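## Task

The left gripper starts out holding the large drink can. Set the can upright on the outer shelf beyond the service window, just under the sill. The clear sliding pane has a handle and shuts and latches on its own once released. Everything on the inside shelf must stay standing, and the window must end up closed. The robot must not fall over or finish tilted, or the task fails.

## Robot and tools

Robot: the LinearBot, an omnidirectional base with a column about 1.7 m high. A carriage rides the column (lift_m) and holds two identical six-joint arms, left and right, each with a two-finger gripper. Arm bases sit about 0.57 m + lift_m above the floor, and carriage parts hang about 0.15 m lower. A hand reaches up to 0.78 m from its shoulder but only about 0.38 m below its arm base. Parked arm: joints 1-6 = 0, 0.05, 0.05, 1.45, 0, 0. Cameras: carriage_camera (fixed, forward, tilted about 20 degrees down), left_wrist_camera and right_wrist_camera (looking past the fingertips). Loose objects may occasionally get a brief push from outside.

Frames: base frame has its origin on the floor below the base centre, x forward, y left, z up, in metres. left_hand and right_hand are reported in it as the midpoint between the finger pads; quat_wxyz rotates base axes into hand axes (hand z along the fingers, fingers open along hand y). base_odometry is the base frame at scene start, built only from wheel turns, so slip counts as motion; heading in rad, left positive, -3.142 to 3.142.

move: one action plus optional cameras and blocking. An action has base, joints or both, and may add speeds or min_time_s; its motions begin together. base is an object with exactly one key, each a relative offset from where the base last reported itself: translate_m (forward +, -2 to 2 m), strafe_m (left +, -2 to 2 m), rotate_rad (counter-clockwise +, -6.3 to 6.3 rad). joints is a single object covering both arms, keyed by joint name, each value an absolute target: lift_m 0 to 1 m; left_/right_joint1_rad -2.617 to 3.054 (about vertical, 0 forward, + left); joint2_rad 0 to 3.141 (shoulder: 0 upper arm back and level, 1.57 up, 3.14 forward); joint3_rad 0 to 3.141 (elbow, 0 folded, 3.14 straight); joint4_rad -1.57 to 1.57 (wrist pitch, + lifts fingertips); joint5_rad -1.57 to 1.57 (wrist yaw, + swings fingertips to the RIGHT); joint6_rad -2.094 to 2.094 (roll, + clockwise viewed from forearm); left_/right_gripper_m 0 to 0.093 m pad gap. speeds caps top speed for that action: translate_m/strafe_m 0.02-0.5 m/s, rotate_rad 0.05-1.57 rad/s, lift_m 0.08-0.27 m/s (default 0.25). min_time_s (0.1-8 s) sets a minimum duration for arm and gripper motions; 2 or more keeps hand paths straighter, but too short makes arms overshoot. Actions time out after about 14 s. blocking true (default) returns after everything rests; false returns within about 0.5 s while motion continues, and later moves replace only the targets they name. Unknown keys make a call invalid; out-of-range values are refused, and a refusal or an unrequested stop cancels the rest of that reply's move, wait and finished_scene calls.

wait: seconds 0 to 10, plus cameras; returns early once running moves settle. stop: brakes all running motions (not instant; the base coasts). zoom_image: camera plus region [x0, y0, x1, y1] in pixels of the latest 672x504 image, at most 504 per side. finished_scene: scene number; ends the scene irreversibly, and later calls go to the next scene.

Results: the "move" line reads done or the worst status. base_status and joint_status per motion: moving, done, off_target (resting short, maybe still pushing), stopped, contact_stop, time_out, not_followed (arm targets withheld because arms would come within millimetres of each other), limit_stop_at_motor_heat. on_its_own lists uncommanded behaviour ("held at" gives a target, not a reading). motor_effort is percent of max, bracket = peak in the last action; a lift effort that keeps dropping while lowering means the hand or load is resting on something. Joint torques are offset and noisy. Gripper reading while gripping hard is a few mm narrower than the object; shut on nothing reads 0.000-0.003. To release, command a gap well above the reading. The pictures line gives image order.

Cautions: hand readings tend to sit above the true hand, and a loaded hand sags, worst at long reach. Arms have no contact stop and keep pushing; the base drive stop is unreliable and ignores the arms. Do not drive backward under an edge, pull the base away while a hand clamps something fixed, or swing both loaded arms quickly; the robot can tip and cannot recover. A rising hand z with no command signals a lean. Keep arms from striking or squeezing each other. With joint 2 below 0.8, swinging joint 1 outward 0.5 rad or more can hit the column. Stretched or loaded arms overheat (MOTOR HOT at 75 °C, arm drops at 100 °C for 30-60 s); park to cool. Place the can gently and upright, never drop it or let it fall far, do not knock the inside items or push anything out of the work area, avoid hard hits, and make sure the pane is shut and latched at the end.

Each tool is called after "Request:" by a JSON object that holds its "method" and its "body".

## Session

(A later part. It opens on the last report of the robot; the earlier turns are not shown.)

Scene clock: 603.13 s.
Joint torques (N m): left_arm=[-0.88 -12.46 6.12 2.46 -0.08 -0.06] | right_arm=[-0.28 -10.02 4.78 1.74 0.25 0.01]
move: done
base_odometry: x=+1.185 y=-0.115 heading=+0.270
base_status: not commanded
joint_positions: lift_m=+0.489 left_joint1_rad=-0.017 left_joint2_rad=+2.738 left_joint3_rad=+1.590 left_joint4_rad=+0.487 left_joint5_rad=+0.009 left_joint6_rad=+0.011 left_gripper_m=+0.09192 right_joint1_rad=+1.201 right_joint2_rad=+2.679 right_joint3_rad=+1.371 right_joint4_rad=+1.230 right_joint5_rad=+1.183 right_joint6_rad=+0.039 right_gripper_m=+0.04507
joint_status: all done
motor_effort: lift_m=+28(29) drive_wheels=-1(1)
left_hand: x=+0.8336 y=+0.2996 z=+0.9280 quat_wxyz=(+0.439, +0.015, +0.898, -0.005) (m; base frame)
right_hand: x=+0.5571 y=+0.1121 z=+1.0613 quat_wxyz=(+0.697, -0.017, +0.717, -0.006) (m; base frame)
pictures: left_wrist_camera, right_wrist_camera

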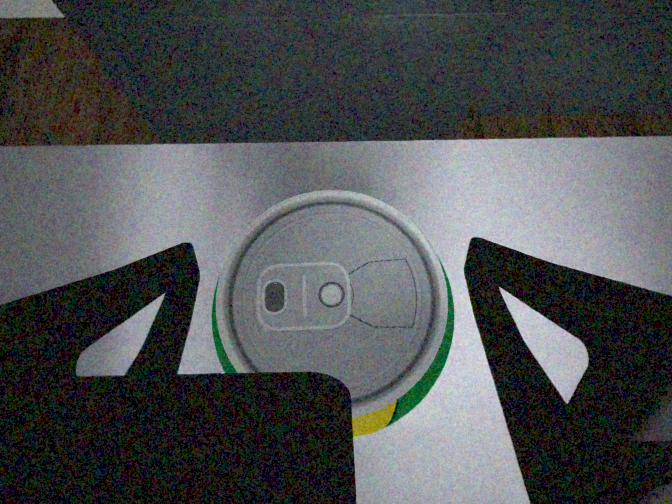

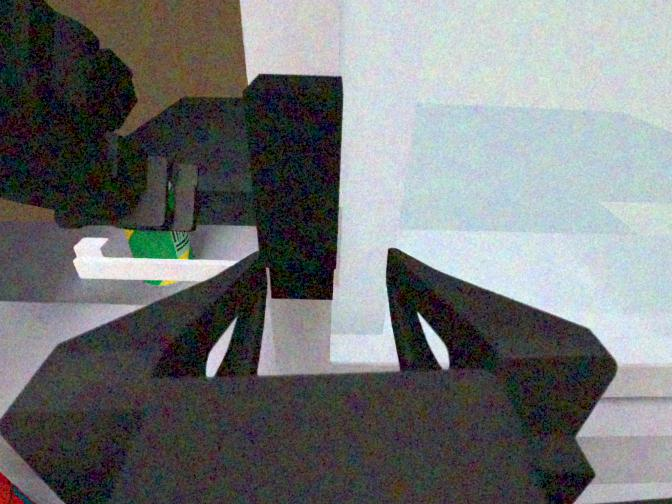

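Request:
{"method": "move", "body": {"joints": {"left_joint1_rad": -0.025, "left_joint2_rad": 2.325, "left_joint3_rad": 1.018, "left_joint4_rad": 0.686}, "min_time_s": 1.6, "cameras": ["right_wrist_camera", "left_wrist_camera"]}}

Request:
{"method": "move", "body": {"joints": {"left_joint1_rad": -0.025, "left_joint2_rad": 1.795, "left_joint3_rad": 0.65, "left_joint4_rad": 0.54}, "min_time_s": 1.2, "cameras": ["left_wrist_camera"]}}

Request:
{"method": "move", "body": {"joints": {"left_joint1_rad": -0.025, "left_joint2_rad": 0.945, "left_joint3_rad": 0.325, "left_joint4_rad": -0.12}, "min_time_s": 1.5, "cameras": ["left_wrist_camera"]}}

Request:
{"method": "move", "body": {"joints": {"left_joint1_rad": -0.02, "left_joint2_rad": 0.6, "left_joint3_rad": 0.9, "left_joint4_rad": -1.06}, "min_time_s": 1.5, "cameras": ["all"]}}

Scene clock: 626.53 s.
Joint torques (N m): left_arm=[-0.88 -12.78 3.34 2.43 -0.07 -0.08] | right_arm=[-0.29 -10.03 4.79 1.76 0.25 0.02]
move: done
base_odometry: x=+1.185 y=-0.115 heading=+0.270
base_status: not commanded
joint_positions: lift_m=+0.489 left_joint1_rad=-0.017 left_joint2_rad=+2.371 left_joint3_rad=+1.022 left_joint4_rad=+0.670 left_joint5_rad=+0.009 left_joint6_rad=+0.011 left_gripper_m=+0.09192 right_joint1_rad=+1.201 right_joint2_rad=+2.679 right_joint3_rad=+1.371 right_joint4_rad=+1.230 right_joint5_rad=+1.183 right_joint6_rad=+0.039 right_gripper_m=+0.04507
joint_status: all done
motor_effort: lift_m=+27(29) drive_wheels=-1(1)
left_hand: x=+0.7348 y=+0.3013 z=+0.9779 quat_wxyz=(+0.432, +0.015, +0.902, -0.005) (m; base frame)
right_hand: x=+0.5571 y=+0.1121 z=+1.0614 quat_wxyz=(+0.697, -0.017, +0.717, -0.006) (m; base frame)
pictures: left_wrist_camera, right_wrist_camera

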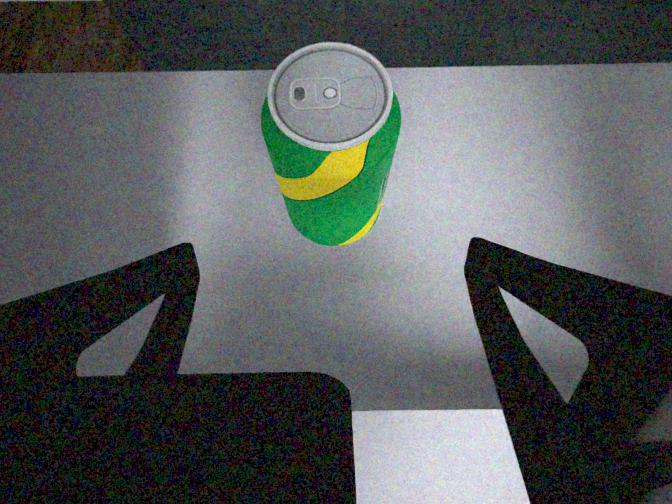

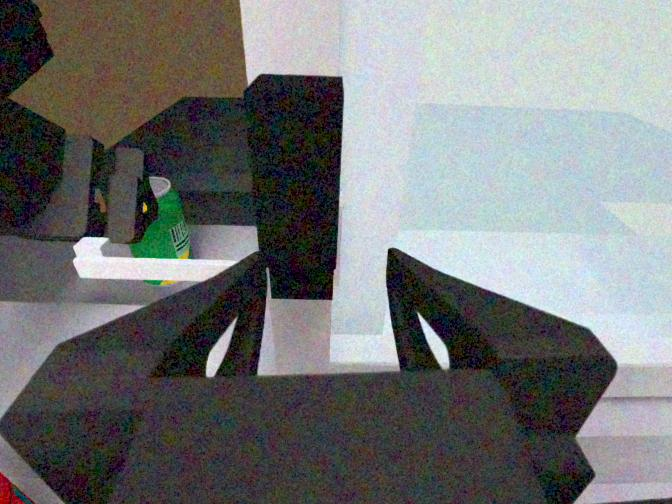

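Scene clock: 628.03 s.
Joint torques (N m): left_arm=[-0.92 -8.98 4.15 2.3 -0.09 -0.08] | right_arm=[-0.28 -10.03 4.78 1.74 0.25 0.01]
move: done
base_odometry: x=+1.185 y=-0.115 heading=+0.270
base_status: not commanded
joint_positions: lift_m=+0.489 left_joint1_rad=-0.017 left_joint2_rad=+1.828 left_joint3_rad=+0.654 left_joint4_rad=+0.541 left_joint5_rad=+0.009 left_joint6_rad=+0.011 left_gripper_m=+0.09192 right_joint1_rad=+1.201 right_joint2_rad=+2.679 right_joint3_rad=+1.371 right_joint4_rad=+1.230 right_joint5_rad=+1.183 right_joint6_rad=+0.039 right_gripper_m=+0.04507
joint_status: all done
motor_effort: lift_m=+26(28) drive_wheels=-1(1)
left_hand: x=+0.6568 y=+0.3027 z=+1.0809 quat_wxyz=(+0.452, +0.015, +0.892, -0.006) (m; base frame)
right_hand: x=+0.5571 y=+0.1121 z=+1.0614 quat_wxyz=(+0.697, -0.017, +0.717, -0.006) (m; base frame)
pictures: left_wrist_camera

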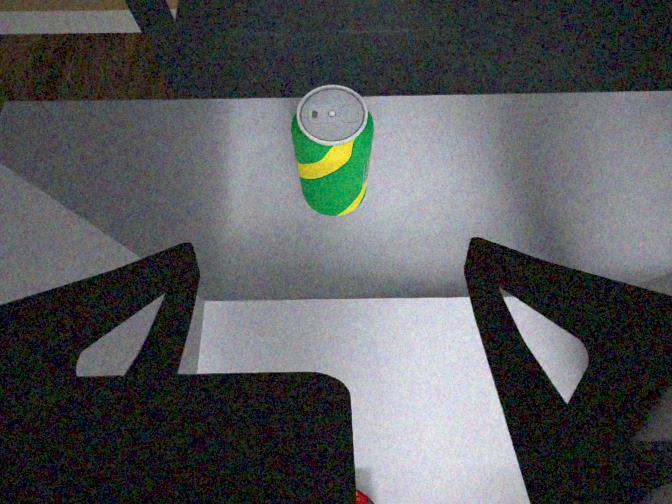

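Scene clock: 629.93 s.
Joint torques (N m): left_arm=[-0.95 -2.58 5.72 2.17 -0.07 -0.05] | right_arm=[-0.27 -10.02 4.78 1.74 0.25 0.02]
move: done
base_odometry: x=+1.185 y=-0.115 heading=+0.270
base_status: not commanded
joint_positions: lift_m=+0.489 left_joint1_rad=-0.017 left_joint2_rad=+0.957 left_joint3_rad=+0.329 left_joint4_rad=-0.119 left_joint5_rad=+0.009 left_joint6_rad=+0.011 left_gripper_m=+0.09192 right_joint1_rad=+1.201 right_joint2_rad=+2.679 right_joint3_rad=+1.371 right_joint4_rad=+1.230 right_joint5_rad=+1.183 right_joint6_rad=+0.039 right_gripper_m=+0.04507
joint_status: all done
motor_effort: lift_m=+26(27) drive_wheels=-1(1)
left_hand: x=+0.5032 y=+0.3053 z=+1.1272 quat_wxyz=(+0.400, +0.015, +0.916, -0.005) (m; base frame)
right_hand: x=+0.5571 y=+0.1121 z=+1.0614 quat_wxyz=(+0.697, -0.017, +0.717, -0.006) (m; base frame)
pictures: left_wrist_camera

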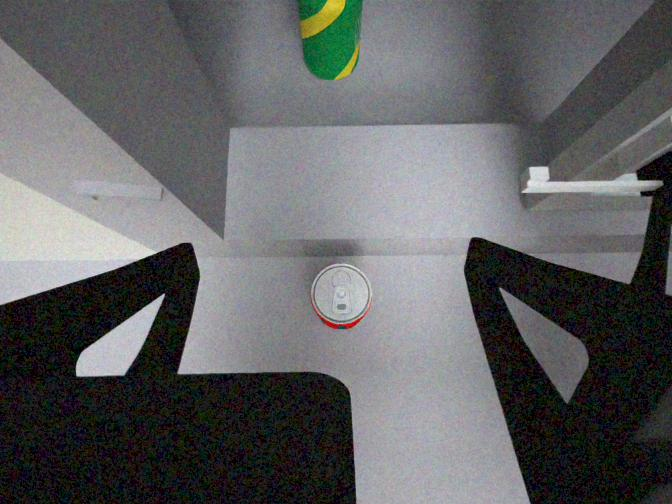

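Scene clock: 631.90 s.
Joint torques (N m): left_arm=[-0.42 0.34 7.64 2.14 -0.1 -0.07] | right_arm=[-0.27 -10.02 4.79 1.74 0.25 0.01]
move: done
base_odometry: x=+1.185 y=-0.115 heading=+0.270
base_status: not commanded
joint_positions: lift_m=+0.489 left_joint1_rad=-0.017 left_joint2_rad=+0.606 left_joint3_rad=+0.876 left_joint4_rad=-1.059 left_joint5_rad=+0.009 left_joint6_rad=+0.011 left_gripper_m=+0.09192 right_joint1_rad=+1.201 right_joint2_rad=+2.679 right_joint3_rad=+1.371 right_joint4_rad=+1.230 right_joint5_rad=+1.183 right_joint6_rad=+0.039 right_gripper_m=+0.04507
joint_status: all done
motor_effort: lift_m=+26(28) drive_wheels=-1(1)
left_hand: x=+0.4176 y=+0.3068 z=+1.2729 quat_wxyz=(+0.381, +0.015, +0.924, -0.005) (m; base frame)
right_hand: x=+0.5571 y=+0.1121 z=+1.0614 quat_wxyz=(+0.697, -0.017, +0.717, -0.006) (m; base frame)
pictures: carriage_camera, left_wrist_camera, right_wrist_camera

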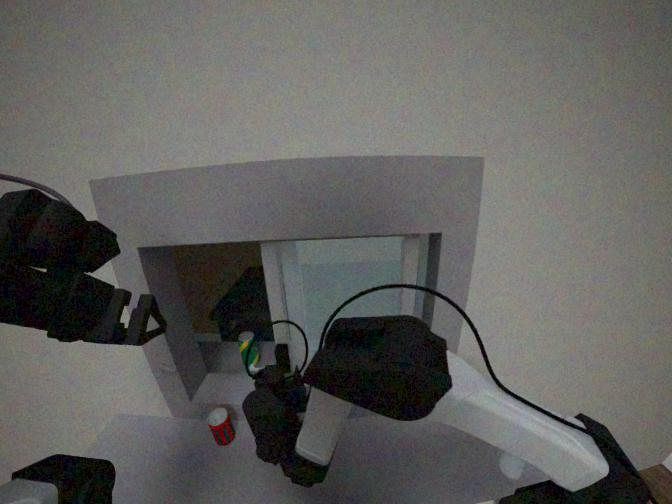

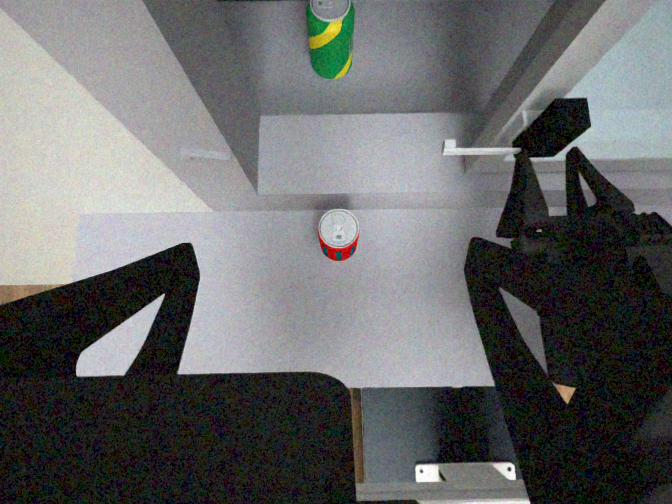

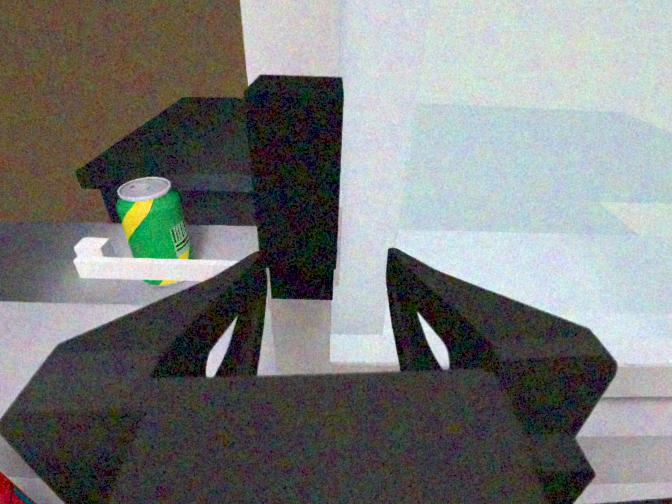

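Request:
{"method": "move", "body": {"base": {"strafe_m": 0.14}, "speeds": {"strafe_m": 0.1}}}

Request:
{"method": "move", "body": {"base": {"strafe_m": 0.1}, "speeds": {"strafe_m": 0.08}, "cameras": ["left_wrist_camera", "right_wrist_camera"]}}

Request:
{"method": "move", "body": {"base": {"strafe_m": 0.048}, "speeds": {"strafe_m": 0.05}, "cameras": ["left_wrist_camera", "right_wrist_camera"]}}

Scene clock: 640.50 s.
Joint torques (N m): left_arm=[-0.4 0.39 7.62 2.17 -0.07 -0.06] | right_arm=[-0.29 -10.03 4.79 1.74 0.25 0.02]
move: done
base_odometry: x=+1.148 y=+0.019 heading=+0.270
base_status: done
joint_positions: lift_m=+0.489 left_joint1_rad=-0.017 left_joint2_rad=+0.606 left_joint3_rad=+0.876 left_joint4_rad=-1.062 left_joint5_rad=+0.009 left_joint6_rad=+0.011 left_gripper_m=+0.09192 right_joint1_rad=+1.201 right_joint2_rad=+2.679 right_joint3_rad=+1.371 right_joint4_rad=+1.230 right_joint5_rad=+1.180 right_joint6_rad=+0.039 right_gripper_m=+0.04507
joint_status: not commanded
motor_effort: lift_m=+24(28) drive_wheels=+1(8)
left_hand: x=+0.4170 y=+0.3068 z=+1.2723 quat_wxyz=(+0.380, +0.015, +0.925, -0.005) (m; base frame)
right_hand: x=+0.5571 y=+0.1127 z=+1.0614 quat_wxyz=(+0.697, -0.019, +0.717, -0.004) (m; base frame)
pictures: none

Scene clock: 642.47 s.
Joint torques (N m): left_arm=[-0.42 0.39 7.61 2.16 -0.06 -0.05] | right_arm=[-0.13 -10.06 4.77 1.73 0.27 0.02]
move: done
base_odometry: x=+1.121 y=+0.116 heading=+0.270
base_status: done
joint_positions: lift_m=+0.489 left_joint1_rad=-0.017 left_joint2_rad=+0.606 left_joint3_rad=+0.876 left_joint4_rad=-1.063 left_joint5_rad=+0.009 left_joint6_rad=+0.011 left_gripper_m=+0.09192 right_joint1_rad=+1.201 right_joint2_rad=+2.679 right_joint3_rad=+1.371 right_joint4_rad=+1.231 right_joint5_rad=+1.179 right_joint6_rad=+0.039 right_gripper_m=+0.04507
joint_status: not commanded
motor_effort: lift_m=+28(28) drive_wheels=-3(7)
left_hand: x=+0.4169 y=+0.3068 z=+1.2722 quat_wxyz=(+0.379, +0.015, +0.925, -0.005) (m; base frame)
right_hand: x=+0.5571 y=+0.1128 z=+1.0615 quat_wxyz=(+0.697, -0.019, +0.717, -0.004) (m; base frame)
pictures: left_wrist_camera, right_wrist_camera

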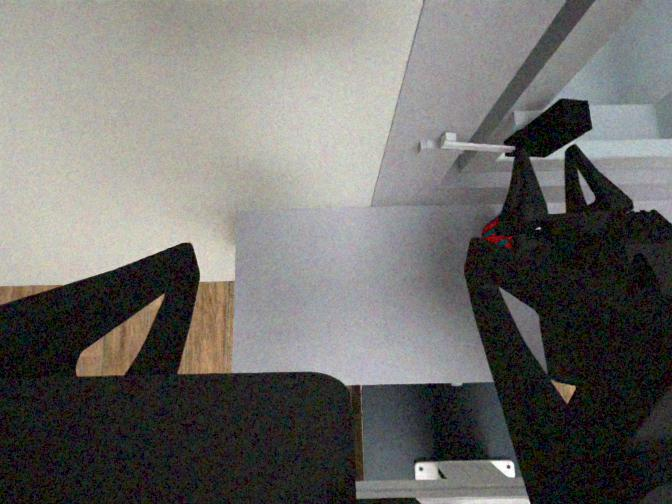

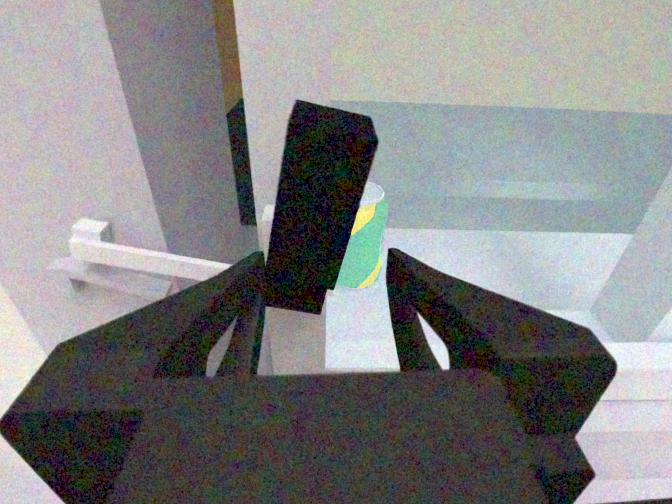

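Scene clock: 643.90 s.
Joint torques (N m): left_arm=[-0.46 0.46 7.54 2.16 -0.07 -0.07] | right_arm=[-0.27 -10.04 4.77 1.72 0.05 0.01]
move: done
base_odometry: x=+1.109 y=+0.162 heading=+0.269
base_status: done
joint_positions: lift_m=+0.489 left_joint1_rad=-0.017 left_joint2_rad=+0.606 left_joint3_rad=+0.876 left_joint4_rad=-1.063 left_joint5_rad=+0.009 left_joint6_rad=+0.011 left_gripper_m=+0.09192 right_joint1_rad=+1.201 right_joint2_rad=+2.679 right_joint3_rad=+1.371 right_joint4_rad=+1.231 right_joint5_rad=+1.197 right_joint6_rad=+0.039 right_gripper_m=+0.04507
joint_status: not commanded
motor_effort: lift_m=+28(28) drive_wheels=-3(6)
left_hand: x=+0.4169 y=+0.3068 z=+1.2721 quat_wxyz=(+0.379, +0.015, +0.925, -0.005) (m; base frame)
right_hand: x=+0.5571 y=+0.1098 z=+1.0617 quat_wxyz=(+0.697, -0.012, +0.717, -0.010) (m; base frame)
pictures: left_wrist_camera, right_wrist_camera

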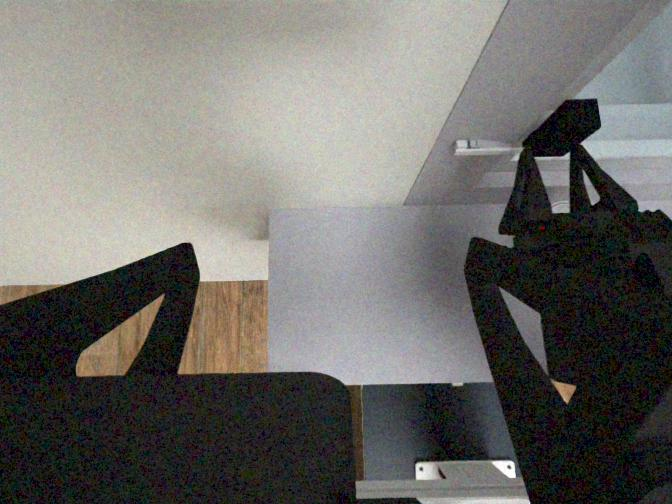

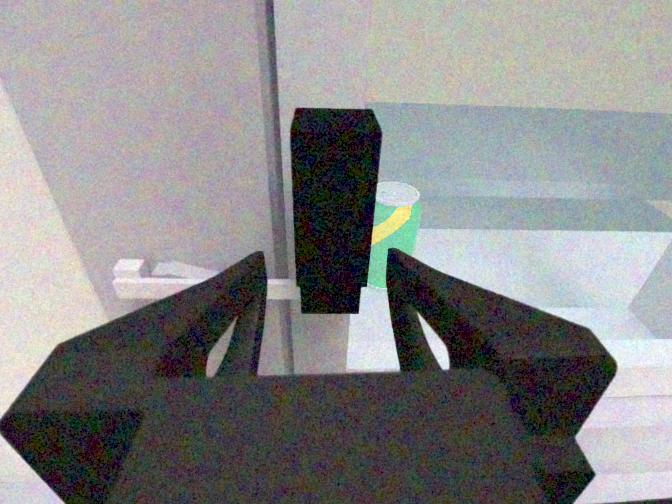

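Request:
{"method": "move", "body": {"joints": {"right_gripper_m": 0.085}}}

Request:
{"method": "move", "body": {"base": {"translate_m": -0.4}, "speeds": {"translate_m": 0.25}, "cameras": ["all"]}}

Request:
{"method": "zoom_image", "body": {"camera": "right_wrist_camera", "region": [200, 0, 560, 220]}}

Request:
{"method": "zoom_image", "body": {"camera": "carriage_camera", "region": [200, 150, 560, 430]}}

Scene clock: 650.57 s.
Joint torques (N m): left_arm=[-0.36 0.42 7.53 2.16 -0.06 -0.06] | right_arm=[-0.28 -10.03 4.78 1.72 0.11 0.02]
move: done
base_odometry: x=+1.109 y=+0.162 heading=+0.269
base_status: not commanded
joint_positions: lift_m=+0.489 left_joint1_rad=-0.017 left_joint2_rad=+0.606 left_joint3_rad=+0.876 left_joint4_rad=-1.063 left_joint5_rad=+0.009 left_joint6_rad=+0.011 left_gripper_m=+0.09192 right_joint1_rad=+1.201 right_joint2_rad=+2.679 right_joint3_rad=+1.371 right_joint4_rad=+1.231 right_joint5_rad=+1.197 right_joint6_rad=+0.039 right_gripper_m=+0.08493
joint_status: all done
motor_effort: lift_m=+25(27) drive_wheels=-3(3)
left_hand: x=+0.4169 y=+0.3068 z=+1.2721 quat_wxyz=(+0.379, +0.015, +0.925, -0.005) (m; base frame)
right_hand: x=+0.5571 y=+0.1097 z=+1.0617 quat_wxyz=(+0.697, -0.012, +0.717, -0.010) (m; base frame)
pictures: none

Scene clock: 653.47 s.
Joint torques (N m): left_arm=[-0.35 0.36 7.61 2.21 -0.09 -0.06] | right_arm=[-0.24 -10 4.78 1.72 0.1 0.02]
move: done
base_odometry: x=+0.723 y=+0.056 heading=+0.270
base_status: done
joint_positions: lift_m=+0.489 left_joint1_rad=-0.017 left_joint2_rad=+0.606 left_joint3_rad=+0.876 left_joint4_rad=-1.063 left_joint5_rad=+0.009 left_joint6_rad=+0.011 left_gripper_m=+0.09192 right_joint1_rad=+1.201 right_joint2_rad=+2.679 right_joint3_rad=+1.371 right_joint4_rad=+1.231 right_joint5_rad=+1.198 right_joint6_rad=+0.039 right_gripper_m=+0.08493
joint_status: not commanded
motor_effort: lift_m=+25(28) drive_wheels=-2(8)
left_hand: x=+0.4168 y=+0.3068 z=+1.2721 quat_wxyz=(+0.379, +0.015, +0.925, -0.005) (m; base frame)
right_hand: x=+0.5571 y=+0.1096 z=+1.0617 quat_wxyz=(+0.697, -0.012, +0.717, -0.011) (m; base frame)
pictures: carriage_camera, left_wrist_camera, right_wrist_camera

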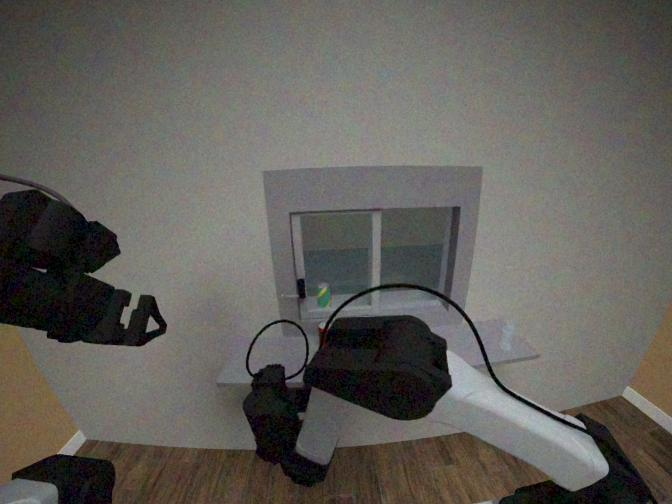

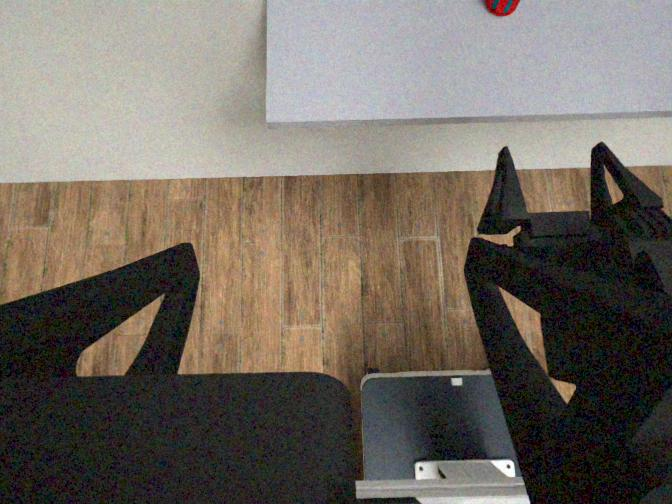

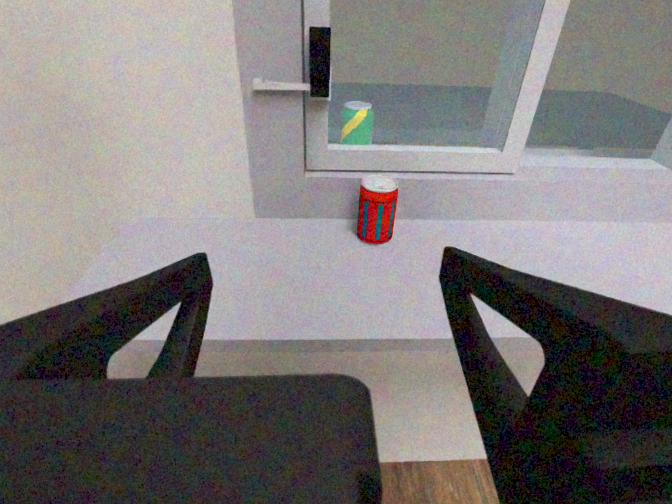

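Scaled by 1.400 from the camera's 672x504 image, which has a finer 960x720 frame.

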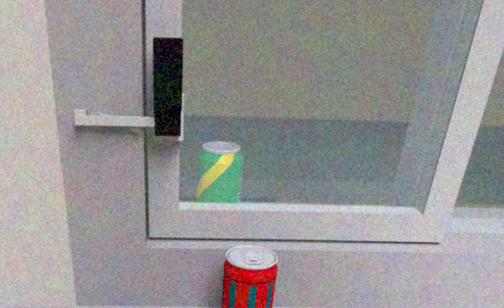

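Scaled by 1.400 from the camera's 672x504 image, which has a finer 960x720 frame.

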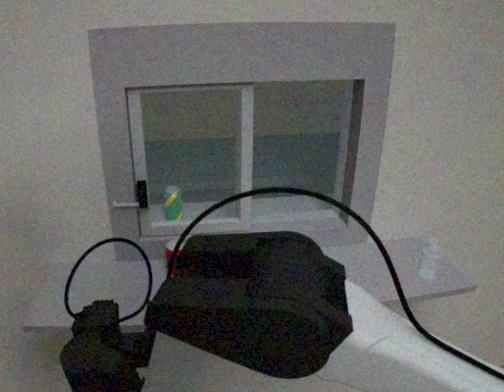

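Request:
{"method": "finished_scene", "body": {"scene": 2}}

The scene is finished: the task was done.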